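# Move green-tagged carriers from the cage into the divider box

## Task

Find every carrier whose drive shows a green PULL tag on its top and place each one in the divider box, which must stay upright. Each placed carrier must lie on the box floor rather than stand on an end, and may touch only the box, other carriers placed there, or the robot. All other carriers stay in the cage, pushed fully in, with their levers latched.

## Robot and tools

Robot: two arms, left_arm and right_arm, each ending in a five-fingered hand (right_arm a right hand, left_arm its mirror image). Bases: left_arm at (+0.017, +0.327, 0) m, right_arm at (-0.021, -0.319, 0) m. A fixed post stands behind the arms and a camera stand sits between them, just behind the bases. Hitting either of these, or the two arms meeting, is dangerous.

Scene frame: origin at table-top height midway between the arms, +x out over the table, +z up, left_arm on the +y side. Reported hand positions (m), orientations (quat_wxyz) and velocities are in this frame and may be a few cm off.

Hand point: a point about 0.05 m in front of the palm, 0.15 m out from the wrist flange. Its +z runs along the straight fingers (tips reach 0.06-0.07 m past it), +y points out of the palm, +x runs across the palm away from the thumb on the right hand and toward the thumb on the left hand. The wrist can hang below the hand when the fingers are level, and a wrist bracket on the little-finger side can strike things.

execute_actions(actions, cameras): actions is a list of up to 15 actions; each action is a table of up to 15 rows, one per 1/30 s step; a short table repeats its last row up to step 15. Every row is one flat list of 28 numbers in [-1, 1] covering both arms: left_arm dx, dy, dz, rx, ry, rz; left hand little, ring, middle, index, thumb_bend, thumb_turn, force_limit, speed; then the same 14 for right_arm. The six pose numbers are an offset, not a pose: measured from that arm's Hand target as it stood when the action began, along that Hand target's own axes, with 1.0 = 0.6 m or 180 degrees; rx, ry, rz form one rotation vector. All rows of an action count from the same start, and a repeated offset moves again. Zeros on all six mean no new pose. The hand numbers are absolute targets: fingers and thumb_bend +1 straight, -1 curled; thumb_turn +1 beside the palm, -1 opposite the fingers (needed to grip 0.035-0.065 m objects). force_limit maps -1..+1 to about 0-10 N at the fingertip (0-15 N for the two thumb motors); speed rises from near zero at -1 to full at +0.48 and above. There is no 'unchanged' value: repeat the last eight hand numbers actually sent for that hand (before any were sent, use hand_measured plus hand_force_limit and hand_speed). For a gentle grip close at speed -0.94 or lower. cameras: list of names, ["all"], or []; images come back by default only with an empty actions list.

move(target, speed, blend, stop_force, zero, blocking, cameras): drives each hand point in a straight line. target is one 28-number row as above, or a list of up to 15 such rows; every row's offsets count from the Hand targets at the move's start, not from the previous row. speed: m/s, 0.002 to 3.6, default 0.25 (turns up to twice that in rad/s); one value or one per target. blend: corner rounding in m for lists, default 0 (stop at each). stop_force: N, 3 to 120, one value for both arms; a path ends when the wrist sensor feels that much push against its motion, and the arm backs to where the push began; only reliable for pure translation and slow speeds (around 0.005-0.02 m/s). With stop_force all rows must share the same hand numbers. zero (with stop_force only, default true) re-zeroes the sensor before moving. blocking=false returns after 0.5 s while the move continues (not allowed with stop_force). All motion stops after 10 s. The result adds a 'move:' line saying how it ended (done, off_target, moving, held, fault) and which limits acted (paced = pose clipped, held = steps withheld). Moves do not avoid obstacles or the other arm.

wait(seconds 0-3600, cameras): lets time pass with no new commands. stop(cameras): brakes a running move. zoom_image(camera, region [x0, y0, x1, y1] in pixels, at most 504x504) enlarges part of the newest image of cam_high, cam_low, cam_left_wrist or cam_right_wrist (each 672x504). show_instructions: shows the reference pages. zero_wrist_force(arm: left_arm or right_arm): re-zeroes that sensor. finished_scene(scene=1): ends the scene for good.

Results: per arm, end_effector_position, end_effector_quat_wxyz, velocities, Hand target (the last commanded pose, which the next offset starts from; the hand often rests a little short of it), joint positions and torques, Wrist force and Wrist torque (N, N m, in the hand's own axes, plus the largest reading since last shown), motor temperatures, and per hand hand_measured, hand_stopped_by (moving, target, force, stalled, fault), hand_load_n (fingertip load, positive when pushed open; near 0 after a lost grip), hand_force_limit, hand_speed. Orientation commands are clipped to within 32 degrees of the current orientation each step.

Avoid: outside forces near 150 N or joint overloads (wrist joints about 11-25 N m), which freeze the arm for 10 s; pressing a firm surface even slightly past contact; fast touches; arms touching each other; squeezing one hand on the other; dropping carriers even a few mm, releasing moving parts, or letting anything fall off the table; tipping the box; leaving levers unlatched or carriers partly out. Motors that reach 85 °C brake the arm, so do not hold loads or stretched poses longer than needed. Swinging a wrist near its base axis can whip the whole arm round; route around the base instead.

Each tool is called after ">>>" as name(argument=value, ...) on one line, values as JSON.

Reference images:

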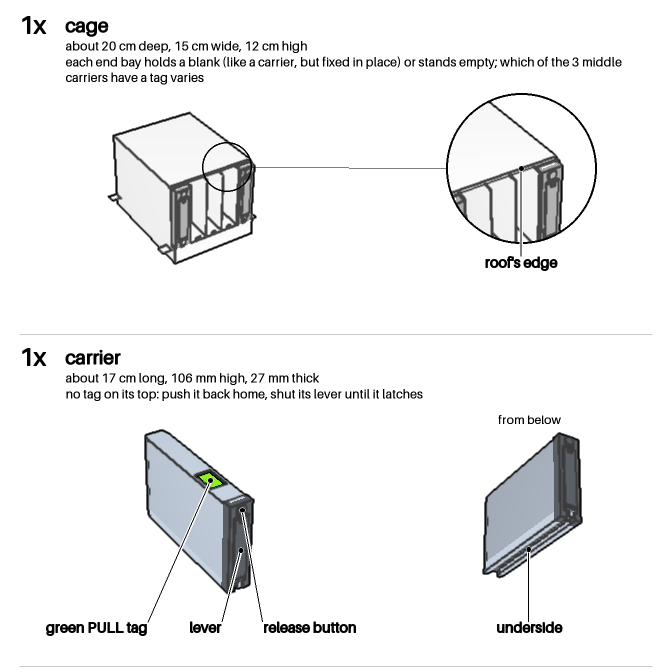

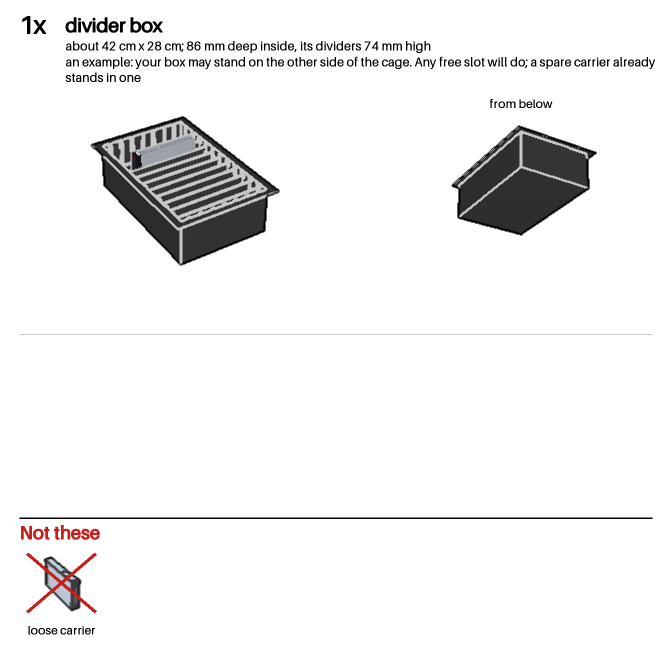

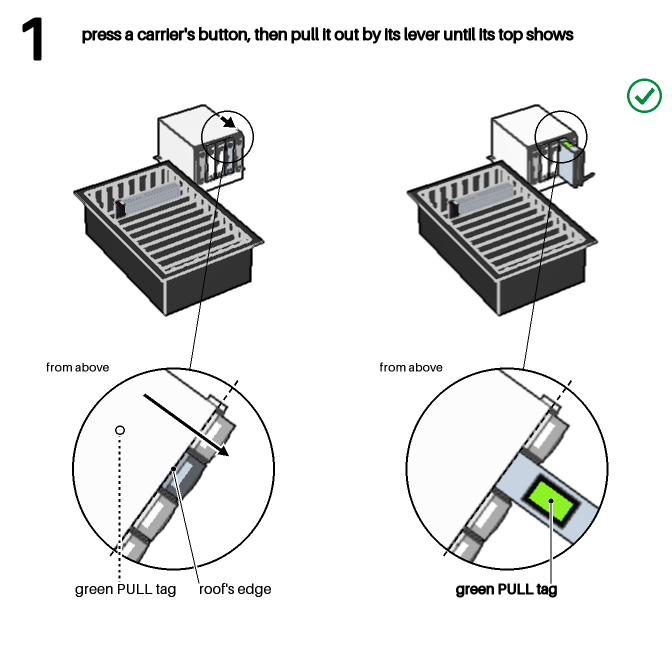

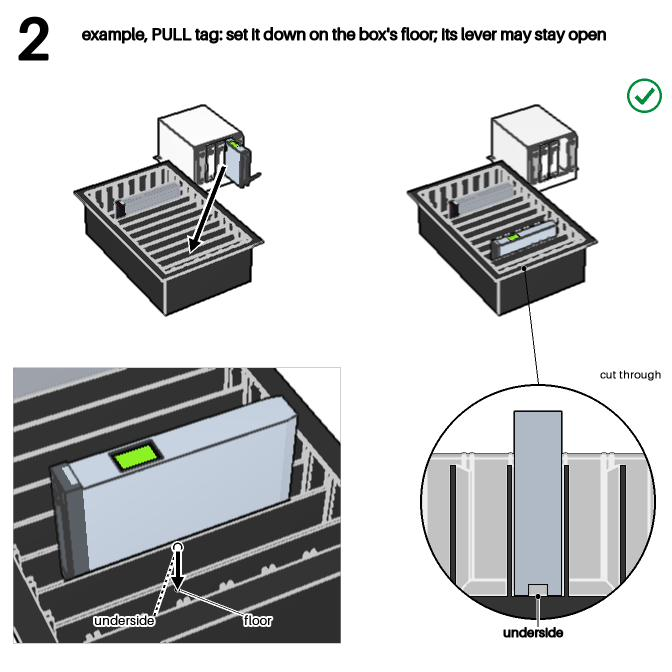

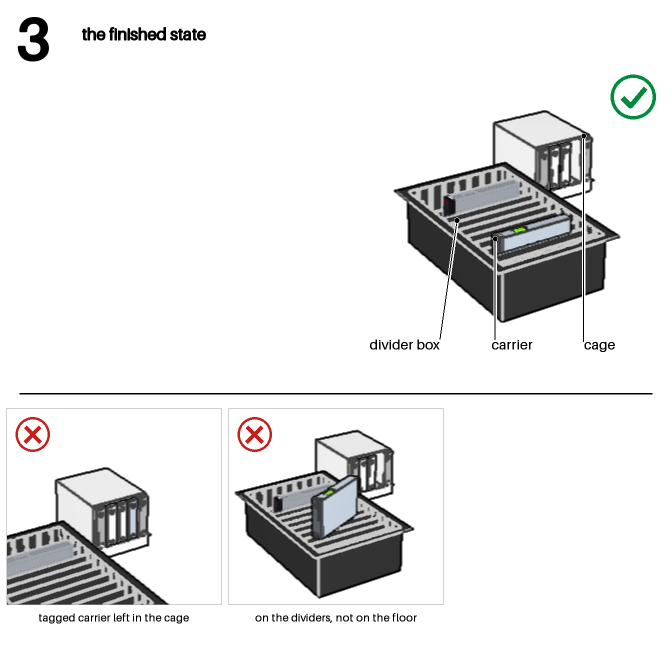

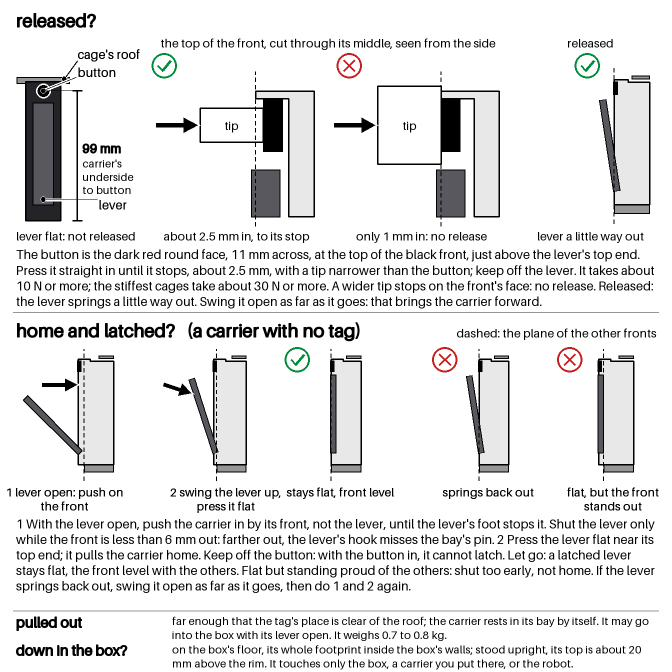

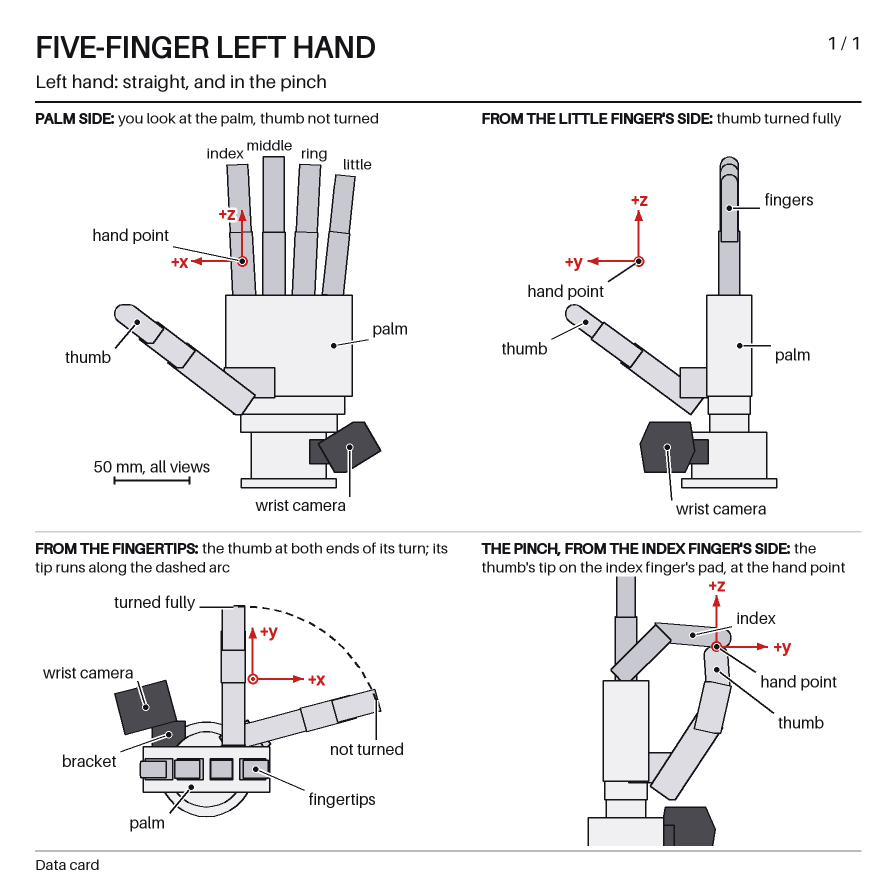

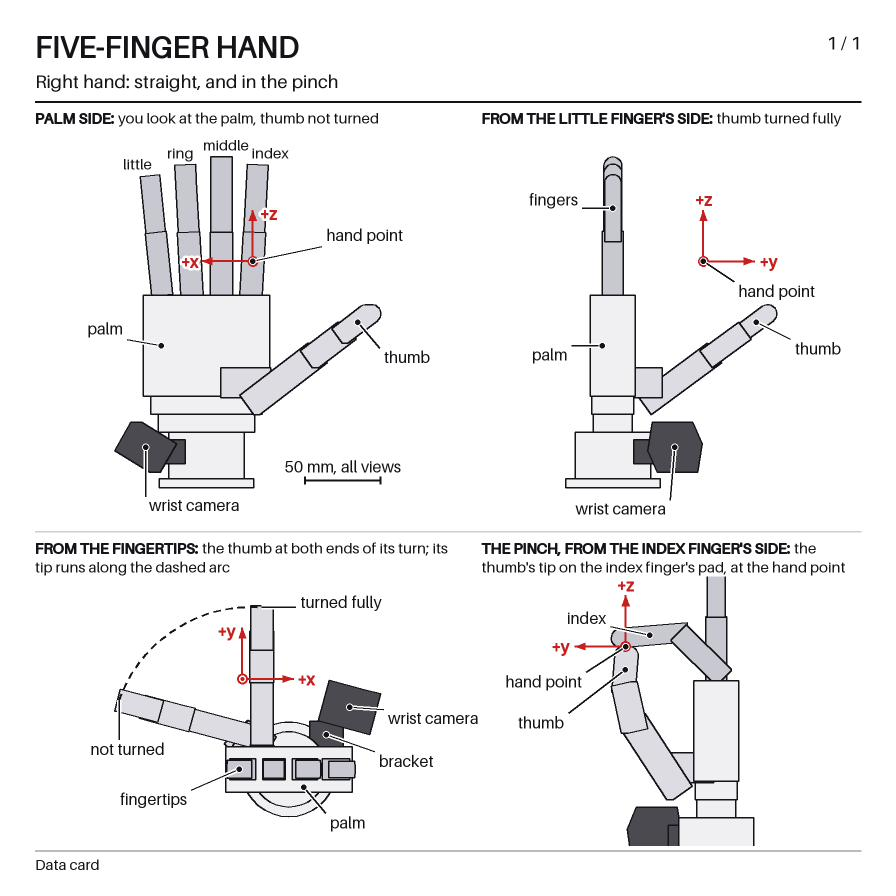

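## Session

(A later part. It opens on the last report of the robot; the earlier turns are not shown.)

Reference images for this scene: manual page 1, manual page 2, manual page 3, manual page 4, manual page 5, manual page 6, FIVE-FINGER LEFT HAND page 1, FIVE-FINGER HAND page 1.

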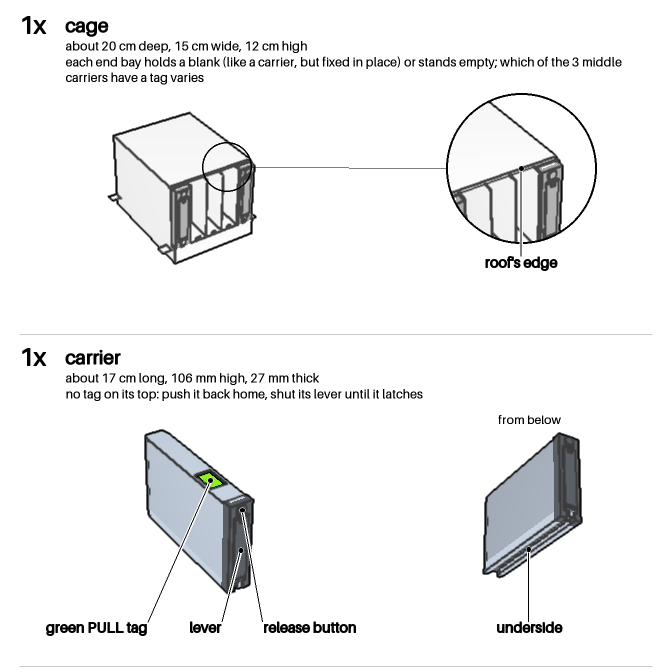

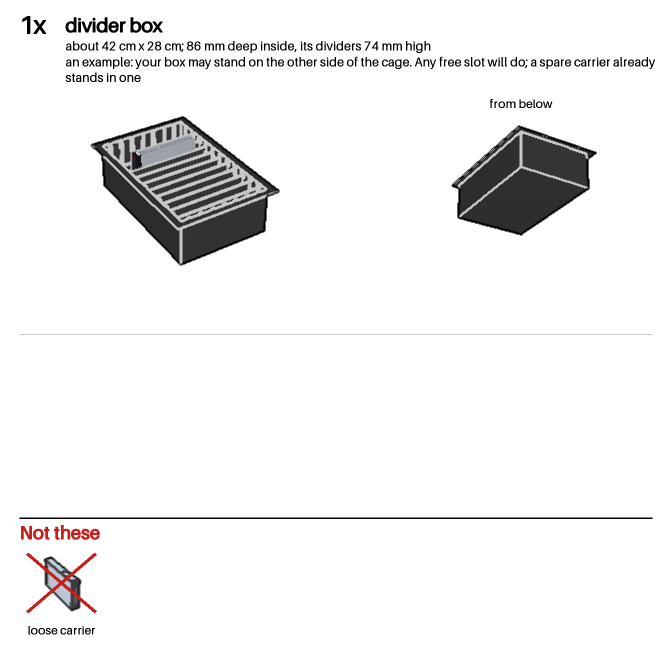

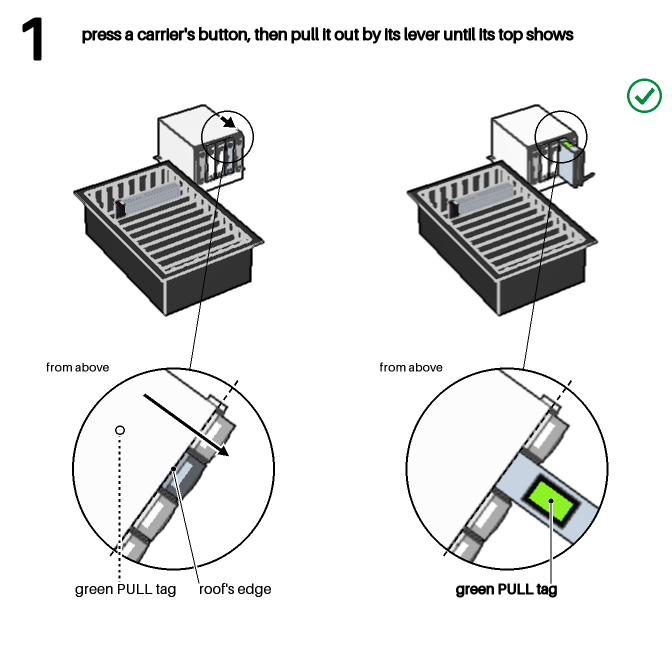

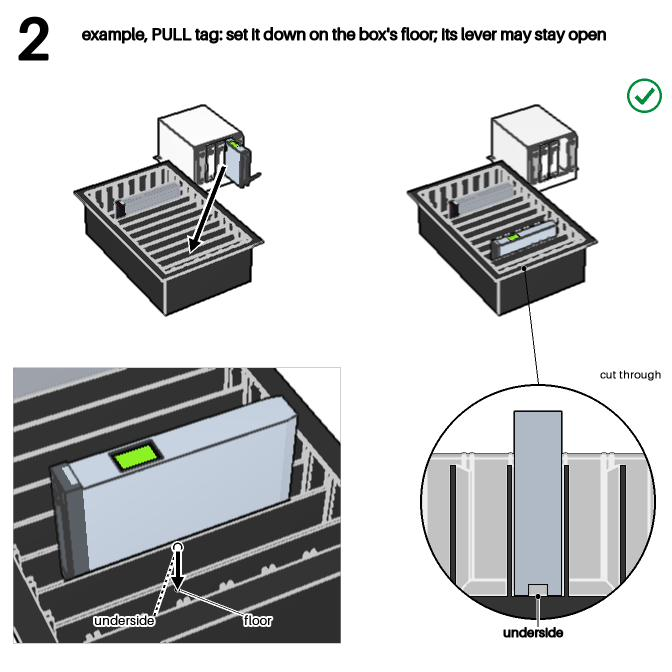

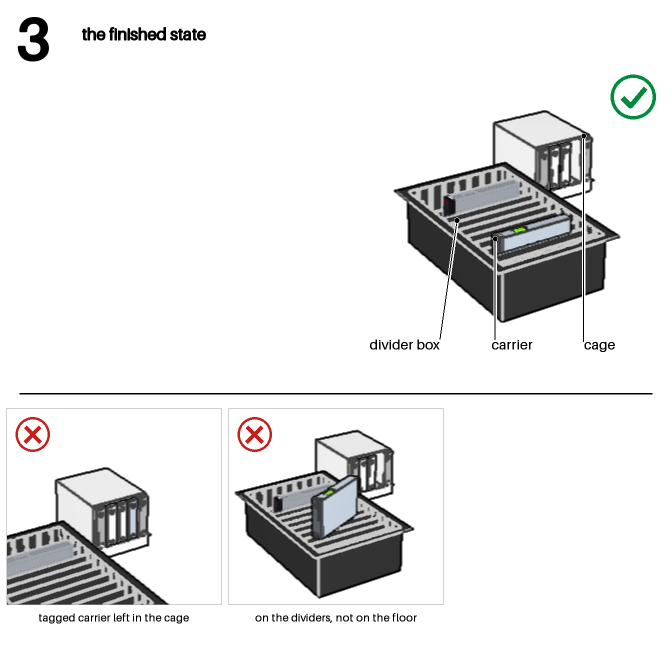

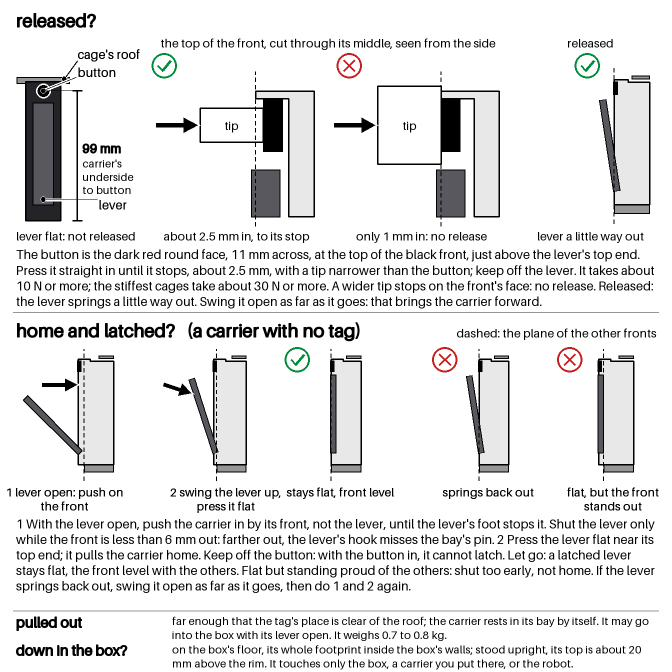

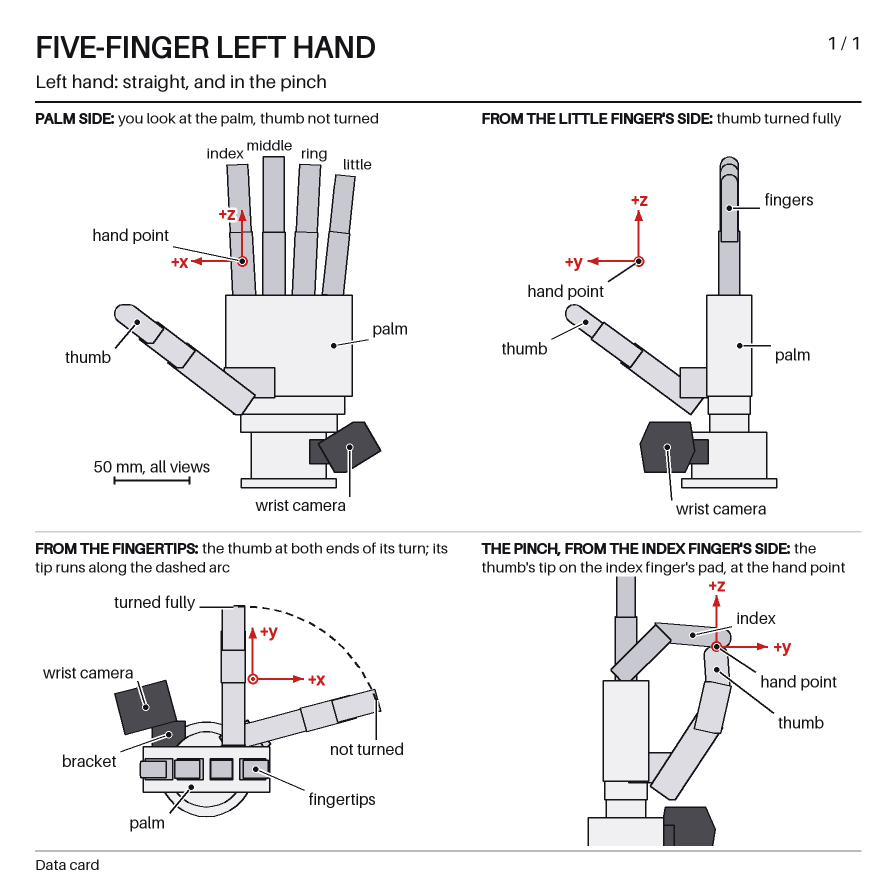

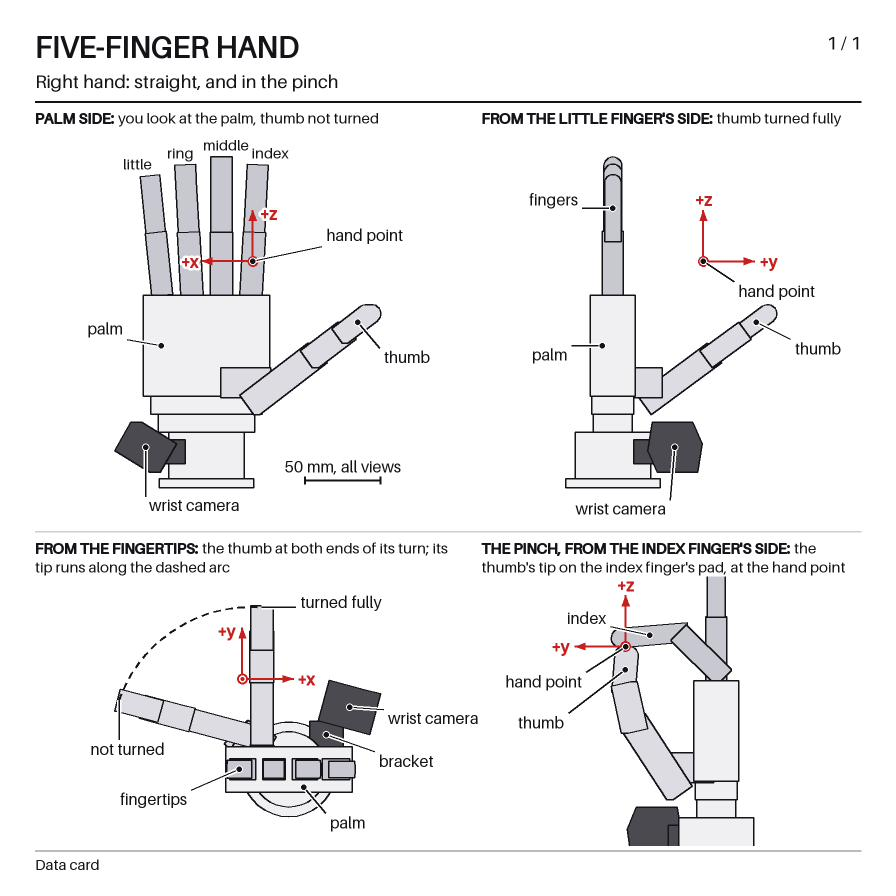

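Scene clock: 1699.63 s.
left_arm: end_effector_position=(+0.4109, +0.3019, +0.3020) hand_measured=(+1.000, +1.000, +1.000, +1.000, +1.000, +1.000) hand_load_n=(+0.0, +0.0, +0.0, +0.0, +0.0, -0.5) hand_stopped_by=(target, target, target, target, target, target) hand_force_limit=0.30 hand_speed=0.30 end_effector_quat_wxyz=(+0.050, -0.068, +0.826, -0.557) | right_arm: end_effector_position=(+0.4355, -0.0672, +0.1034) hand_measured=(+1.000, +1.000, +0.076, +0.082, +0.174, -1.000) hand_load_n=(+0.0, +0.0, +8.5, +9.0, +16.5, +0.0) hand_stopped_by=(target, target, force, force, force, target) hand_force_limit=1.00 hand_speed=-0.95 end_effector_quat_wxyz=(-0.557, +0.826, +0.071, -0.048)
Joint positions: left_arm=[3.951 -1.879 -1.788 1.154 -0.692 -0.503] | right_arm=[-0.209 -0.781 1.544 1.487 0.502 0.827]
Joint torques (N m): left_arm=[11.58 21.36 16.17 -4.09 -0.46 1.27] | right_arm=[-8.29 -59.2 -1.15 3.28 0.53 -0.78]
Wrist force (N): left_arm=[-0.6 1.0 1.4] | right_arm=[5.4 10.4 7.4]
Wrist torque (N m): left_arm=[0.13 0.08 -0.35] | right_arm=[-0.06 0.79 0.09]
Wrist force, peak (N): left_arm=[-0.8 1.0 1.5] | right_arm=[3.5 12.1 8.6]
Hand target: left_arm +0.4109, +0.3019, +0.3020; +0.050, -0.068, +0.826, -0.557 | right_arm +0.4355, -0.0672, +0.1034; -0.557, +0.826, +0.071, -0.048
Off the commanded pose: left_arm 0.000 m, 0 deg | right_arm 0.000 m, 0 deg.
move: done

>>> move(target=[0,0,0,0,0,0,1,1,1,1,1,1,0.3,0.3,-0.0006,-0.0003,-0.0001,0,0,0,1,1,-0.15,-0.15,-0.2,-1,1.0,-0.95], speed=0.002)

>>> move(target=[0,0,0,0,0,0,1,1,1,1,1,1,0.3,0.3,-0.0006,-0.0003,-0.0001,0,0,0,1,1,-0.15,-0.15,-0.2,-1,1.0,-0.95], speed=0.002, cameras=["cam_low"])

>>> zoom_image(camera="cam_low", region=[520, 240, 640, 390])

Scene clock: 1702.10 s.
left_arm: end_effector_position=(+0.4109, +0.3019, +0.3020) hand_measured=(+1.000, +1.000, +1.000, +1.000, +1.000, +1.000) hand_load_n=(+0.0, +0.0, +0.0, +0.0, +0.0, +0.0) hand_stopped_by=(target, target, target, target, target, target) hand_force_limit=0.30 hand_speed=0.30 end_effector_quat_wxyz=(+0.050, -0.068, +0.826, -0.557) | right_arm: end_effector_position=(+0.4352, -0.0673, +0.1035) hand_measured=(+1.000, +1.000, +0.076, +0.082, +0.176, -1.000) hand_load_n=(+0.0, +0.0, +8.0, +8.5, +18.0, +0.0) hand_stopped_by=(target, target, force, force, force, target) hand_force_limit=1.00 hand_speed=-0.95 end_effector_quat_wxyz=(-0.557, +0.826, +0.071, -0.048)
Joint positions: left_arm=[3.951 -1.879 -1.788 1.154 -0.692 -0.503] | right_arm=[-0.21 -0.782 1.545 1.486 0.502 0.826]
Joint torques (N m): left_arm=[10.87 20.64 15.72 -4.18 -0.42 1.25] | right_arm=[-8.82 -59.2 -0.51 3.32 0.97 -0.81]
Wrist force (N): left_arm=[-0.7 1.0 1.2] | right_arm=[6.0 10.0 8.6]
Wrist torque (N m): left_arm=[0.14 0.09 -0.36] | right_arm=[-0.07 0.74 0.15]
Wrist force, peak (N): left_arm=[-0.8 1.1 1.7] | right_arm=[6.0 10.0 8.6]
Hand target: left_arm +0.4109, +0.3019, +0.3020; +0.050, -0.068, +0.826, -0.557 | right_arm +0.4352, -0.0673, +0.1036; -0.557, +0.826, +0.071, -0.048
Off the commanded pose: left_arm 0.000 m, 0 deg | right_arm 0.000 m, 0 deg.
move: done

Scene clock: 1702.60 s.
left_arm: end_effector_position=(+0.4109, +0.3019, +0.3020) hand_measured=(+1.000, +1.000, +1.000, +1.000, +1.000, +1.000) hand_load_n=(+0.0, +0.0, +0.0, +0.0, +0.0, +0.0) hand_stopped_by=(target, target, target, target, target, target) hand_force_limit=0.30 hand_speed=0.30 end_effector_quat_wxyz=(+0.050, -0.068, +0.826, -0.557) | right_arm: end_effector_position=(+0.4348, -0.0673, +0.1037) hand_measured=(+1.000, +1.000, +0.076, +0.082, +0.176, -1.000) hand_load_n=(+0.0, +0.0, +8.0, +8.5, +18.5, +0.0) hand_stopped_by=(target, target, force, force, force, target) hand_force_limit=1.00 hand_speed=-0.95 end_effector_quat_wxyz=(-0.557, +0.826, +0.071, -0.048)
Joint positions: left_arm=[3.951 -1.879 -1.788 1.154 -0.692 -0.503] | right_arm=[-0.21 -0.783 1.546 1.486 0.502 0.826]
Joint torques (N m): left_arm=[11.35 20.84 15.78 -4.14 -0.42 1.21] | right_arm=[-9.54 -59.61 -1.25 3.73 1.09 -0.7]
Wrist force (N): left_arm=[-0.6 1.0 1.2] | right_arm=[6.8 12.1 11.5]
Wrist torque (N m): left_arm=[0.14 0.08 -0.35] | right_arm=[0.02 0.75 0.22]
Wrist force, peak (N): left_arm=[-0.9 1.0 1.4] | right_arm=[6.8 12.1 11.5]
Hand target: left_arm +0.4109, +0.3019, +0.3020; +0.050, -0.068, +0.826, -0.557 | right_arm +0.4348, -0.0673, +0.1037; -0.557, +0.826, +0.071, -0.048
Off the commanded pose: left_arm 0.000 m, 0 deg | right_arm 0.000 m, 0 deg.
move: done

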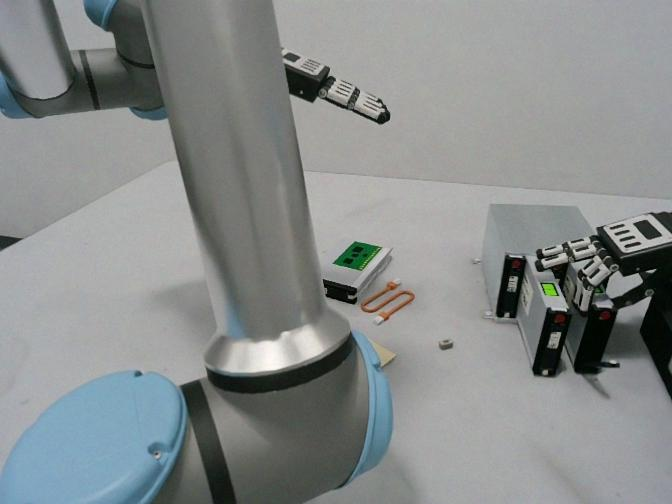

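Scaled by 3.360 from the camera's image (finer frame: 960x720).

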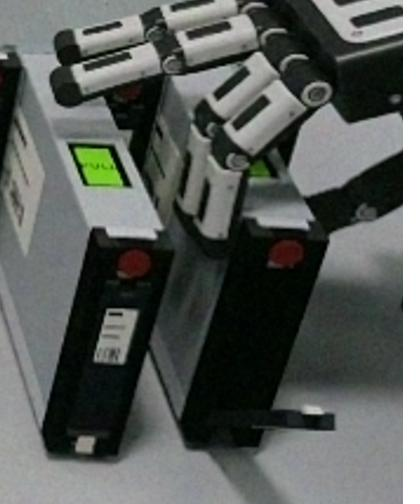

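>>> move(target=[0,0,0,0,0,0,1,1,1,1,1,1,0.3,0.3,0.0008,0.0005,0.0002,0,0,0,1,1,-0.15,-0.15,-0.2,-1,1.0,-0.95], speed=0.005)

>>> move(target=[0,0,0,0,0,0,1,1,1,1,1,1,0.3,0.3,0,0.0003,-0.0008,0,0,0,1,1,-0.15,-0.15,-0.2,-1,1.0,-0.95], speed=0.005)

>>> move(target=[0,0,0,0,0,0,1,1,1,1,1,1,0.3,0.3,0,0.0003,-0.0008,0,0,0,1,1,-0.15,-0.15,-0.2,-1,1.0,-0.95], speed=0.005)

>>> move(target=[0,0,0,0,0,0,1,1,1,1,1,1,0.3,0.3,0,0.0003,-0.0008,0,0,0,1,1,-0.15,-0.15,-0.2,-1,1.0,-0.95], speed=0.005)

Scene clock: 1716.20 s.
left_arm: end_effector_position=(+0.4109, +0.3019, +0.3020) hand_measured=(+1.000, +1.000, +1.000, +1.000, +1.000, +1.000) hand_load_n=(+0.0, +0.0, +0.0, +0.0, +0.0, +0.0) hand_stopped_by=(target, target, target, target, target, target) hand_force_limit=0.30 hand_speed=0.30 end_effector_quat_wxyz=(+0.050, -0.068, +0.826, -0.557) | right_arm: end_effector_position=(+0.4353, -0.0673, +0.1035) hand_measured=(+1.000, +1.000, +0.076, +0.082, +0.176, -1.000) hand_load_n=(+0.0, +0.0, +8.5, +9.0, +17.5, +0.0) hand_stopped_by=(target, target, force, force, force, target) hand_force_limit=1.00 hand_speed=-0.95 end_effector_quat_wxyz=(-0.557, +0.826, +0.071, -0.048)
Joint positions: left_arm=[3.951 -1.879 -1.788 1.154 -0.692 -0.503] | right_arm=[-0.21 -0.782 1.545 1.487 0.502 0.826]
Joint torques (N m): left_arm=[10.96 20.98 15.87 -4.06 -0.43 1.25] | right_arm=[6.13 -42.29 -18.75 1.44 -2.06 1.02]
Wrist force (N): left_arm=[-0.5 0.9 1.3] | right_arm=[-7.3 -1.8 6.8]
Wrist torque (N m): left_arm=[0.12 0.05 -0.34] | right_arm=[-0.27 0.80 -0.11]
Wrist force, peak (N): left_arm=[-0.6 1.2 1.5] | right_arm=[7.3 12.7 11.5]
Hand target: left_arm +0.4109, +0.3019, +0.3020; +0.050, -0.068, +0.826, -0.557 | right_arm +0.4353, -0.0673, +0.1034; -0.557, +0.826, +0.071, -0.048
Off the commanded pose: left_arm 0.000 m, 0 deg | right_arm 0.000 m, 0 deg.
move: done

Scene clock: 1716.70 s.
left_arm: end_effector_position=(+0.4109, +0.3019, +0.3020) hand_measured=(+1.000, +1.000, +1.000, +1.000, +1.000, +1.000) hand_load_n=(+0.0, +0.0, +0.0, +0.0, +0.0, -0.5) hand_stopped_by=(target, target, target, target, target, target) hand_force_limit=0.30 hand_speed=0.30 end_effector_quat_wxyz=(+0.050, -0.068, +0.826, -0.557) | right_arm: end_effector_position=(+0.4354, -0.0677, +0.1034) hand_measured=(+1.000, +1.000, +0.076, +0.082, +0.176, -1.000) hand_load_n=(+0.0, +0.0, +10.0, +10.5, +16.0, +0.0) hand_stopped_by=(target, target, force, force, force, target) hand_force_limit=1.00 hand_speed=-0.95 end_effector_quat_wxyz=(-0.557, +0.826, +0.071, -0.048)
Joint positions: left_arm=[3.951 -1.879 -1.788 1.154 -0.692 -0.503] | right_arm=[-0.21 -0.782 1.545 1.487 0.503 0.825]
Joint torques (N m): left_arm=[11.26 20.55 15.82 -4.09 -0.31 1.18] | right_arm=[-15.32 -43.2 -6.17 3.38 0.89 -1.88]
Wrist force (N): left_arm=[-0.8 0.8 1.2] | right_arm=[-7.6 -2.3 12.3]
Wrist torque (N m): left_arm=[0.11 0.10 -0.36] | right_arm=[-0.29 0.64 0.02]
Wrist force, peak (N): left_arm=[-0.6 1.4 1.4] | right_arm=[-7.5 -2.3 12.5]
Hand target: left_arm +0.4109, +0.3019, +0.3020; +0.050, -0.068, +0.826, -0.557 | right_arm +0.4354, -0.0678, +0.1034; -0.557, +0.826, +0.071, -0.048
Off the commanded pose: left_arm 0.000 m, 0 deg | right_arm 0.000 m, 0 deg.
move: done

Scene clock: 1717.20 s.
left_arm: end_effector_position=(+0.4109, +0.3019, +0.3020) hand_measured=(+1.000, +1.000, +1.000, +1.000, +1.000, +1.000) hand_load_n=(+0.0, +0.0, +0.0, +0.0, +0.0, -0.5) hand_stopped_by=(target, target, target, target, target, target) hand_force_limit=0.30 hand_speed=0.30 end_effector_quat_wxyz=(+0.050, -0.068, +0.826, -0.557) | right_arm: end_effector_position=(+0.4355, -0.0683, +0.1034) hand_measured=(+1.000, +1.000, +0.076, +0.084, +0.176, -1.000) hand_load_n=(+0.0, +0.0, +12.0, +12.5, +12.5, +0.0) hand_stopped_by=(target, target, force, force, force, target) hand_force_limit=1.00 hand_speed=-0.95 end_effector_quat_wxyz=(-0.557, +0.826, +0.071, -0.048)
Joint positions: left_arm=[3.951 -1.879 -1.788 1.154 -0.692 -0.503] | right_arm=[-0.211 -0.782 1.545 1.489 0.503 0.823]
Joint torques (N m): left_arm=[11.01 20.58 16.3 -4.02 -0.42 1.17] | right_arm=[-18.53 -44.54 -6.21 3.5 1.08 -1.88]
Wrist force (N): left_arm=[-0.6 0.9 1.5] | right_arm=[-8.5 -2.8 19.4]
Wrist torque (N m): left_arm=[0.11 0.08 -0.35] | right_arm=[-0.44 0.58 -0.02]
Wrist force, peak (N): left_arm=[-0.6 1.1 1.4] | right_arm=[-8.5 -2.8 19.4]
Hand target: left_arm +0.4109, +0.3019, +0.3020; +0.050, -0.068, +0.826, -0.557 | right_arm +0.4355, -0.0683, +0.1034; -0.557, +0.826, +0.071, -0.048
Off the commanded pose: left_arm 0.000 m, 0 deg | right_arm 0.000 m, 0 deg.
move: done

Scene clock: 1717.70 s.
left_arm: end_effector_position=(+0.4109, +0.3019, +0.3020) hand_measured=(+1.000, +1.000, +1.000, +1.000, +1.000, +1.000) hand_load_n=(+0.0, +0.0, +0.0, +0.0, +0.0, -0.5) hand_stopped_by=(target, target, target, target, target, target) hand_force_limit=0.30 hand_speed=0.30 end_effector_quat_wxyz=(+0.050, -0.068, +0.826, -0.557) | right_arm: end_effector_position=(+0.4356, -0.0688, +0.1035) hand_measured=(+1.000, +1.000, +0.076, +0.084, +0.176, -1.000) hand_load_n=(+0.0, +0.0, +10.5, +9.5, +13.0, +0.0) hand_stopped_by=(target, target, force, force, force, target) hand_force_limit=1.00 hand_speed=-0.95 end_effector_quat_wxyz=(-0.557, +0.826, +0.071, -0.048)
Joint positions: left_arm=[3.951 -1.879 -1.788 1.154 -0.692 -0.503] | right_arm=[-0.212 -0.782 1.545 1.49 0.504 0.822]
Joint torques (N m): left_arm=[11.38 20.69 15.71 -4.12 -0.4 1.14] | right_arm=[-11.87 -39.63 -4.67 2.11 0.34 -2.1]
Wrist force (N): left_arm=[-0.7 1.2 1.4] | right_arm=[-10.0 -5.9 2.4]
Wrist torque (N m): left_arm=[0.15 0.09 -0.37] | right_arm=[-0.29 0.55 0.03]
Wrist force, peak (N): left_arm=[-0.9 1.1 1.5] | right_arm=[-8.9 -3.2 20.8]
Hand target: left_arm +0.4109, +0.3019, +0.3020; +0.050, -0.068, +0.826, -0.557 | right_arm +0.4356, -0.0688, +0.1035; -0.557, +0.826, +0.071, -0.048
Off the commanded pose: left_arm 0.000 m, 0 deg | right_arm 0.000 m, 0 deg.
move: done

>>> move(target=[0,0,0,0,0,0,1,1,1,1,1,1,0.3,0.3,-0.0005,-0.0003,-0.0001,0,0,0,1,1,-0.15,-0.15,-0.2,-1,1.0,-0.95], speed=0.005)

>>> move(target=[0,0,0,0,0,0,1,1,1,1,1,1,0.3,0.3,-0.0005,-0.0003,-0.0001,0,0,0,1,1,-0.15,-0.15,-0.2,-1,1.0,-0.95], speed=0.005, cameras=["cam_low"])

>>> zoom_image(camera="cam_low", region=[520, 240, 640, 390])

Scene clock: 1720.27 s.
left_arm: end_effector_position=(+0.4109, +0.3019, +0.3020) hand_measured=(+1.000, +1.000, +1.000, +1.000, +1.000, +1.000) hand_load_n=(+0.0, +0.0, +0.0, +0.0, +0.0, +0.0) hand_stopped_by=(target, target, target, target, target, target) hand_force_limit=0.30 hand_speed=0.30 end_effector_quat_wxyz=(+0.050, -0.068, +0.826, -0.557) | right_arm: end_effector_position=(+0.4353, -0.0688, +0.1036) hand_measured=(+1.000, +1.000, +0.076, +0.084, +0.176, -1.000) hand_load_n=(+0.0, +0.0, +10.0, +9.0, +14.0, -0.5) hand_stopped_by=(target, target, force, force, force, target) hand_force_limit=1.00 hand_speed=-0.95 end_effector_quat_wxyz=(-0.557, +0.826, +0.071, -0.048)
Joint positions: left_arm=[3.951 -1.879 -1.788 1.154 -0.692 -0.503] | right_arm=[-0.213 -0.782 1.546 1.49 0.504 0.822]
Joint torques (N m): left_arm=[11.39 20.73 15.87 -4.11 -0.46 1.14] | right_arm=[-8.9 -55.46 -2.02 1.25 0.98 -1.29]
Wrist force (N): left_arm=[-0.8 0.8 1.3] | right_arm=[-0.5 2.5 3.8]
Wrist torque (N m): left_arm=[0.11 0.11 -0.37] | right_arm=[-0.06 0.64 0.14]
Wrist force, peak (N): left_arm=[-0.8 1.0 1.6] | right_arm=[-10.3 -6.5 2.4]
Hand target: left_arm +0.4109, +0.3019, +0.3020; +0.050, -0.068, +0.826, -0.557 | right_arm +0.4353, -0.0688, +0.1036; -0.557, +0.826, +0.071, -0.048
Off the commanded pose: left_arm 0.000 m, 0 deg | right_arm 0.000 m, 0 deg.
move: done

Scene clock: 1720.77 s.
left_arm: end_effector_position=(+0.4109, +0.3019, +0.3020) hand_measured=(+1.000, +1.000, +1.000, +1.000, +1.000, +1.000) hand_load_n=(+0.0, +0.0, +0.0, +0.0, +0.0, -0.5) hand_stopped_by=(target, target, target, target, target, target) hand_force_limit=0.30 hand_speed=0.30 end_effector_quat_wxyz=(+0.050, -0.068, +0.826, -0.557) | right_arm: end_effector_position=(+0.4350, -0.0689, +0.1038) hand_measured=(+1.000, +1.000, +0.076, +0.084, +0.176, -1.000) hand_load_n=(+0.0, +0.0, +9.5, +8.5, +14.5, +0.0) hand_stopped_by=(target, target, force, force, force, target) hand_force_limit=1.00 hand_speed=-0.95 end_effector_quat_wxyz=(-0.557, +0.826, +0.071, -0.048)
Joint positions: left_arm=[3.951 -1.879 -1.788 1.154 -0.692 -0.503] | right_arm=[-0.213 -0.783 1.547 1.49 0.504 0.821]
Joint torques (N m): left_arm=[11.39 21.14 15.49 -4.14 -0.44 1.19] | right_arm=[-7.09 -57.54 -1.65 3.69 -0.27 -1.05]
Wrist force (N): left_arm=[-0.5 0.8 1.4] | right_arm=[0.1 8.5 4.2]
Wrist torque (N m): left_arm=[0.10 0.07 -0.34] | right_arm=[0.01 0.79 0.18]
Wrist force, peak (N): left_arm=[-0.8 1.0 1.5] | right_arm=[3.3 8.3 4.0]
Hand target: left_arm +0.4109, +0.3019, +0.3020; +0.050, -0.068, +0.826, -0.557 | right_arm +0.4350, -0.0689, +0.1038; -0.557, +0.826, +0.071, -0.048
Off the commanded pose: left_arm 0.000 m, 0 deg | right_arm 0.000 m, 0 deg.
move: done

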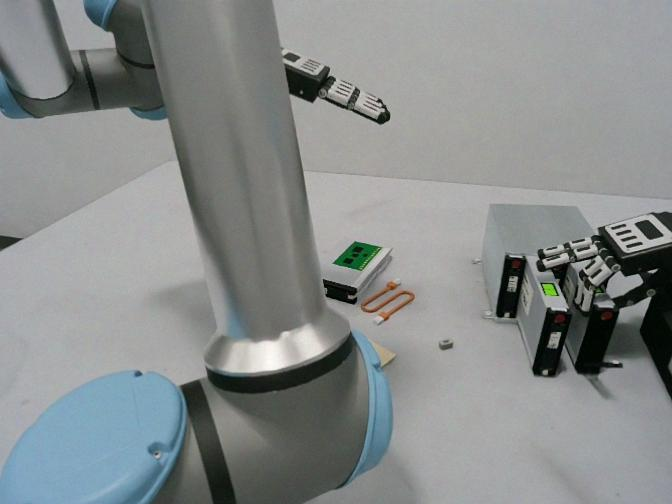

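Scaled by 3.360 from the camera's image (finer frame: 960x720).

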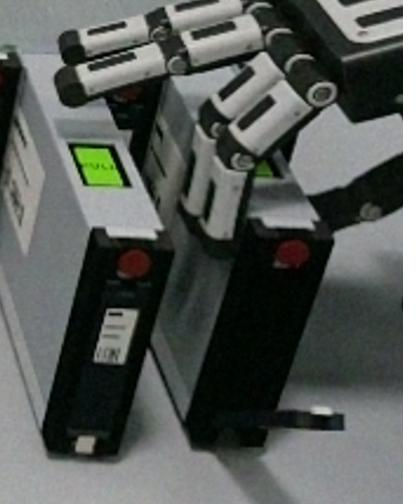

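>>> move(target=[0,0,0,0,0,0,1,1,1,1,1,1,0.3,0.3,0.003,0.0,0.0,0,0,0,1,1,-0.15,-0.15,-0.2,-1,1.0,-0.95], speed=0.01)

Scene clock: 1728.17 s.
left_arm: end_effector_position=(+0.4109, +0.3019, +0.3020) hand_measured=(+1.000, +1.000, +1.000, +1.000, +1.000, +1.000) hand_load_n=(+0.0, +0.0, +0.0, +0.0, +0.0, -0.5) hand_stopped_by=(target, target, target, target, target, target) hand_force_limit=0.30 hand_speed=0.30 end_effector_quat_wxyz=(+0.050, -0.068, +0.826, -0.557) | right_arm: end_effector_position=(+0.4367, -0.0686, +0.1038) hand_measured=(+1.000, +1.000, +0.076, +0.084, +0.176, -1.000) hand_load_n=(+0.0, +0.0, +10.0, +8.5, +14.0, +0.0) hand_stopped_by=(target, target, force, force, force, target) hand_force_limit=1.00 hand_speed=-0.95 end_effector_quat_wxyz=(-0.557, +0.826, +0.071, -0.048)
Joint positions: left_arm=[3.951 -1.879 -1.788 1.154 -0.692 -0.503] | right_arm=[-0.212 -0.78 1.541 1.492 0.503 0.823]
Joint torques (N m): left_arm=[11.1 20.99 15.11 -4.02 -0.49 1.1] | right_arm=[7.86 -43.17 -18.48 3.82 -3.07 1.07]
Wrist force (N): left_arm=[-0.6 1.0 1.2] | right_arm=[-6.7 2.1 4.0]
Wrist torque (N m): left_arm=[0.15 0.07 -0.36] | right_arm=[-0.32 0.70 -0.06]
Wrist force, peak (N): left_arm=[-0.7 1.1 1.7] | right_arm=[0.3 9.2 4.4]
Hand target: left_arm +0.4109, +0.3019, +0.3020; +0.050, -0.068, +0.826, -0.557 | right_arm +0.4367, -0.0685, +0.1038; -0.557, +0.826, +0.071, -0.048
Off the commanded pose: left_arm 0.000 m, 0 deg | right_arm 0.000 m, 0 deg.
move: done

>>> move(target=[0,0,0,0,0,0,1,1,1,1,1,1,0.3,0.3,0.015,-0.0001,0.0,0,0,0,1,1,-0.15,-0.15,-0.2,-1,1.0,-0.95], speed=0.015, cameras=["cam_low"])

Scene clock: 1731.60 s.
left_arm: end_effector_position=(+0.4109, +0.3019, +0.3020) hand_measured=(+1.000, +1.000, +1.000, +1.000, +1.000, +1.000) hand_load_n=(+0.0, +0.0, +0.0, +0.0, +0.5, -0.5) hand_stopped_by=(target, target, target, target, target, target) hand_force_limit=0.30 hand_speed=0.30 end_effector_quat_wxyz=(+0.050, -0.068, +0.826, -0.557) | right_arm: end_effector_position=(+0.4456, -0.0670, +0.1039) hand_measured=(+1.000, +1.000, +0.076, +0.084, +0.176, -1.000) hand_load_n=(+0.0, +0.0, +10.5, +9.0, +13.5, +0.0) hand_stopped_by=(target, target, force, force, force, target) hand_force_limit=1.00 hand_speed=-0.95 end_effector_quat_wxyz=(-0.557, +0.826, +0.071, -0.048)
Joint positions: left_arm=[3.951 -1.879 -1.788 1.154 -0.692 -0.503] | right_arm=[-0.206 -0.764 1.506 1.503 0.5 0.832]
Joint torques (N m): left_arm=[11.36 20.94 15.53 -4.07 -0.47 1.15] | right_arm=[6.29 -41 -20.1 1.77 -2.85 0.51]
Wrist force (N): left_arm=[-0.7 1.0 1.4] | right_arm=[-13.5 -5.7 1.5]
Wrist torque (N m): left_arm=[0.14 0.10 -0.36] | right_arm=[-0.32 0.57 -0.15]
Wrist force, peak (N): left_arm=[-0.6 1.0 1.6] | right_arm=[-13.7 -5.9 1.3]
Hand target: left_arm +0.4109, +0.3019, +0.3020; +0.050, -0.068, +0.826, -0.557 | right_arm +0.4456, -0.0670, +0.1039; -0.557, +0.826, +0.071, -0.048
Off the commanded pose: left_arm 0.000 m, 0 deg | right_arm 0.000 m, 0 deg.
move: done

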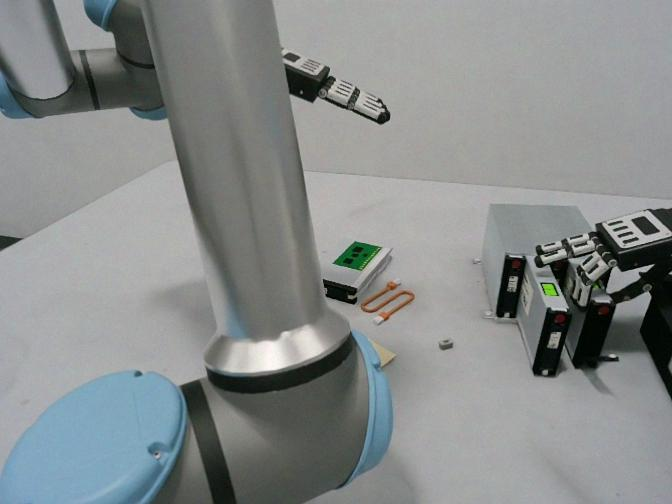

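>>> move(target=[0,0,0,0,0,0,1,1,1,1,1,1,0.3,0.3,0.0,-0.0004,-0.0001,0,0,0,1,1,-0.15,-0.15,-0.2,-1,1.0,-0.95], speed=0.005)

Scene clock: 1733.73 s.
left_arm: end_effector_position=(+0.4109, +0.3019, +0.3020) hand_measured=(+1.000, +1.000, +1.000, +1.000, +1.000, +1.000) hand_load_n=(-0.5, +0.0, +0.0, +0.0, +0.0, +0.0) hand_stopped_by=(target, target, target, target, target, target) hand_force_limit=0.30 hand_speed=0.30 end_effector_quat_wxyz=(+0.050, -0.068, +0.826, -0.557) | right_arm: end_effector_position=(+0.4456, -0.0670, +0.1041) hand_measured=(+1.000, +1.000, +0.076, +0.084, +0.176, -1.000) hand_load_n=(+0.0, +0.0, +10.0, +9.0, +13.5, +0.0) hand_stopped_by=(target, target, force, force, force, target) hand_force_limit=1.00 hand_speed=-0.95 end_effector_quat_wxyz=(-0.557, +0.826, +0.071, -0.048)
Joint positions: left_arm=[3.951 -1.879 -1.788 1.154 -0.692 -0.503] | right_arm=[-0.206 -0.765 1.506 1.503 0.5 0.833]
Joint torques (N m): left_arm=[11.12 20.95 15.82 -4.04 -0.4 1] | right_arm=[6.33 -56.15 -18.26 3.27 -2.58 0.92]
Wrist force (N): left_arm=[-0.7 1.0 1.4] | right_arm=[-4.7 3.1 3.9]
Wrist torque (N m): left_arm=[0.12 0.09 -0.35] | right_arm=[-0.09 0.45 0.05]
Wrist force, peak (N): left_arm=[-0.8 1.0 1.6] | right_arm=[-15.0 -6.3 1.4]
Hand target: left_arm +0.4109, +0.3019, +0.3020; +0.050, -0.068, +0.826, -0.557 | right_arm +0.4456, -0.0670, +0.1041; -0.557, +0.826, +0.071, -0.048
Off the commanded pose: left_arm 0.000 m, 0 deg | right_arm 0.000 m, 0 deg.
move: done

>>> move(target=[[0,0,0,0,0,0,1,1,1,1,1,1,0.3,0.3,0,0,0,0,0,0,1,1,0.086,0.094,0.196,-1,0.9,-0.95],[0,0,0,0,0,0,1,1,1,1,1,1,0.3,0.3,0,0,0,0,0,0,1,1,0.096,0.104,0.216,-1,0.9,-0.95]])

Scene clock: 1736.43 s.
left_arm: end_effector_position=(+0.4109, +0.3019, +0.3020) hand_measured=(+1.000, +1.000, +1.000, +1.000, +1.000, +1.000) hand_load_n=(+0.0, +0.0, +0.0, +0.0, +0.0, +0.0) hand_stopped_by=(target, target, target, target, target, target) hand_force_limit=0.30 hand_speed=0.30 end_effector_quat_wxyz=(+0.050, -0.068, +0.826, -0.557) | right_arm: end_effector_position=(+0.4456, -0.0670, +0.1041) hand_measured=(+1.000, +1.000, +0.096, +0.104, +0.216, -1.000) hand_load_n=(+0.0, +0.0, +3.0, +2.5, +1.5, +0.0) hand_stopped_by=(target, target, target, target, target, target) hand_force_limit=0.90 hand_speed=-0.95 end_effector_quat_wxyz=(-0.557, +0.826, +0.071, -0.048)
Joint positions: left_arm=[3.951 -1.879 -1.788 1.154 -0.692 -0.503] | right_arm=[-0.206 -0.765 1.506 1.503 0.5 0.833]
Joint torques (N m): left_arm=[11.09 21.04 15.27 -3.98 -0.34 1.01] | right_arm=[5.61 -56.48 -8.45 3.44 -0.34 0.97]
Wrist force (N): left_arm=[-0.8 1.0 1.4] | right_arm=[-5.0 1.9 3.8]
Wrist torque (N m): left_arm=[0.14 0.10 -0.36] | right_arm=[-0.26 0.55 -0.06]
Wrist force, peak (N): left_arm=[-0.7 1.1 1.6] | right_arm=[-5.2 3.7 4.2]
Hand target: left_arm +0.4109, +0.3019, +0.3020; +0.050, -0.068, +0.826, -0.557 | right_arm +0.4456, -0.0670, +0.1041; -0.557, +0.826, +0.071, -0.048
Off the commanded pose: left_arm 0.000 m, 0 deg | right_arm 0.000 m, 0 deg.
move: done

>>> move(target=[0,0,0,0,0,0,1,1,1,1,1,1,0.3,0.3,0,0,0,0,0,0,1,1,0.16,0.16,0.5,-1,0.3,-0.85])

>>> move(target=[0,0,0,0,0,0,1,1,1,1,1,1,0.3,0.3,0.08,0.0011,0.0004,0,0,0,1,1,0.16,0.16,0.5,-1,0.3,-0.85], speed=0.04, stop_force=6, cameras=["cam_low"])

>>> zoom_image(camera="cam_low", region=[520, 240, 640, 390])

Scene clock: 1739.47 s.
left_arm: end_effector_position=(+0.4109, +0.3019, +0.3020) hand_measured=(+1.000, +1.000, +1.000, +1.000, +1.000, +1.000) hand_load_n=(+0.0, +0.0, +0.0, +0.0, +0.0, -0.5) hand_stopped_by=(target, target, target, target, target, target) hand_force_limit=0.30 hand_speed=0.30 end_effector_quat_wxyz=(+0.050, -0.068, +0.826, -0.557) | right_arm: end_effector_position=(+0.4456, -0.0670, +0.1041) hand_measured=(+1.000, +1.000, +0.160, +0.160, +0.500, -1.000) hand_load_n=(+0.0, +0.0, +0.0, +0.0, +0.0, +0.0) hand_stopped_by=(target, target, target, target, target, target) hand_force_limit=0.30 hand_speed=-0.85 end_effector_quat_wxyz=(-0.557, +0.826, +0.071, -0.048)
Joint positions: left_arm=[3.951 -1.879 -1.788 1.154 -0.692 -0.503] | right_arm=[-0.206 -0.765 1.506 1.503 0.5 0.833]
Joint torques (N m): left_arm=[11.27 20.9 15.12 -4.09 -0.4 0.95] | right_arm=[4.73 -53.38 -8.41 3.41 -0.18 0.98]
Wrist force (N): left_arm=[-0.6 1.0 1.2] | right_arm=[-3.9 1.3 3.9]
Wrist torque (N m): left_arm=[0.14 0.08 -0.36] | right_arm=[-0.23 0.46 -0.07]
Wrist force, peak (N): left_arm=[-0.9 0.9 1.6] | right_arm=[-5.4 2.3 3.7]
Hand target: left_arm +0.4109, +0.3019, +0.3020; +0.050, -0.068, +0.826, -0.557 | right_arm +0.4456, -0.0670, +0.1041; -0.557, +0.826, +0.071, -0.048
Off the commanded pose: left_arm 0.000 m, 0 deg | right_arm 0.000 m, 0 deg.
move: done

Scene clock: 1741.60 s.
left_arm: end_effector_position=(+0.4109, +0.3019, +0.3020) hand_measured=(+1.000, +1.000, +1.000, +1.000, +1.000, +1.000) hand_load_n=(+0.0, -0.5, +0.0, +0.0, +0.0, +0.0) hand_stopped_by=(target, target, target, target, target, target) hand_force_limit=0.30 hand_speed=0.30 end_effector_quat_wxyz=(+0.050, -0.068, +0.826, -0.557) | right_arm: end_effector_position=(+0.4929, -0.0588, +0.1035) hand_measured=(+1.000, +1.000, +0.160, +0.160, +0.500, -1.000) hand_load_n=(+0.0, +0.0, +0.0, +0.0, +0.0, +0.0) hand_stopped_by=(target, target, target, target, target, target) hand_force_limit=0.30 hand_speed=-0.85 end_effector_quat_wxyz=(-0.557, +0.826, +0.071, -0.048)
Joint positions: left_arm=[3.951 -1.879 -1.788 1.154 -0.692 -0.503] | right_arm=[-0.178 -0.673 1.309 1.568 0.483 0.879]
Joint torques (N m): left_arm=[10.98 20.76 14.8 -4.05 -0.39 1] | right_arm=[8.08 -46.73 -19.34 3.82 -2.53 1.29]
Wrist force (N): left_arm=[-0.5 0.9 1.2] | right_arm=[-3.9 1.3 4.1]
Wrist torque (N m): left_arm=[0.13 0.06 -0.34] | right_arm=[-0.20 0.48 -0.06]
Wrist force, peak (N): left_arm=[-0.8 1.0 1.6] | right_arm=[-4.2 1.4 4.1]
Hand target: left_arm +0.4109, +0.3019, +0.3020; +0.050, -0.068, +0.826, -0.557 | right_arm +0.4929, -0.0588, +0.1035; -0.557, +0.826, +0.071, -0.048
Off the commanded pose: left_arm 0.000 m, 0 deg | right_arm 0.000 m, 0 deg.
move: done

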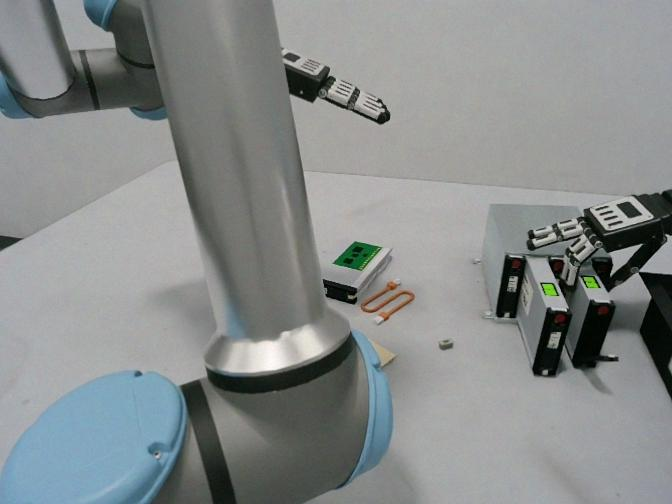

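Scaled by 3.360 from the camera's image (finer frame: 960x720).

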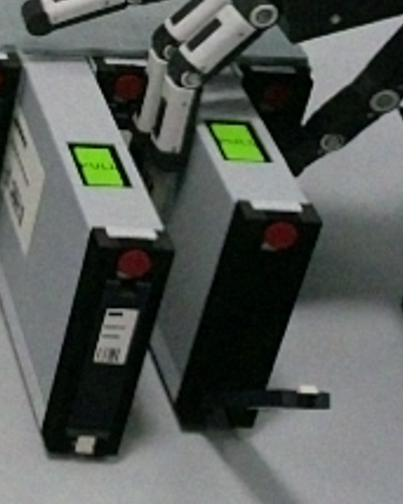

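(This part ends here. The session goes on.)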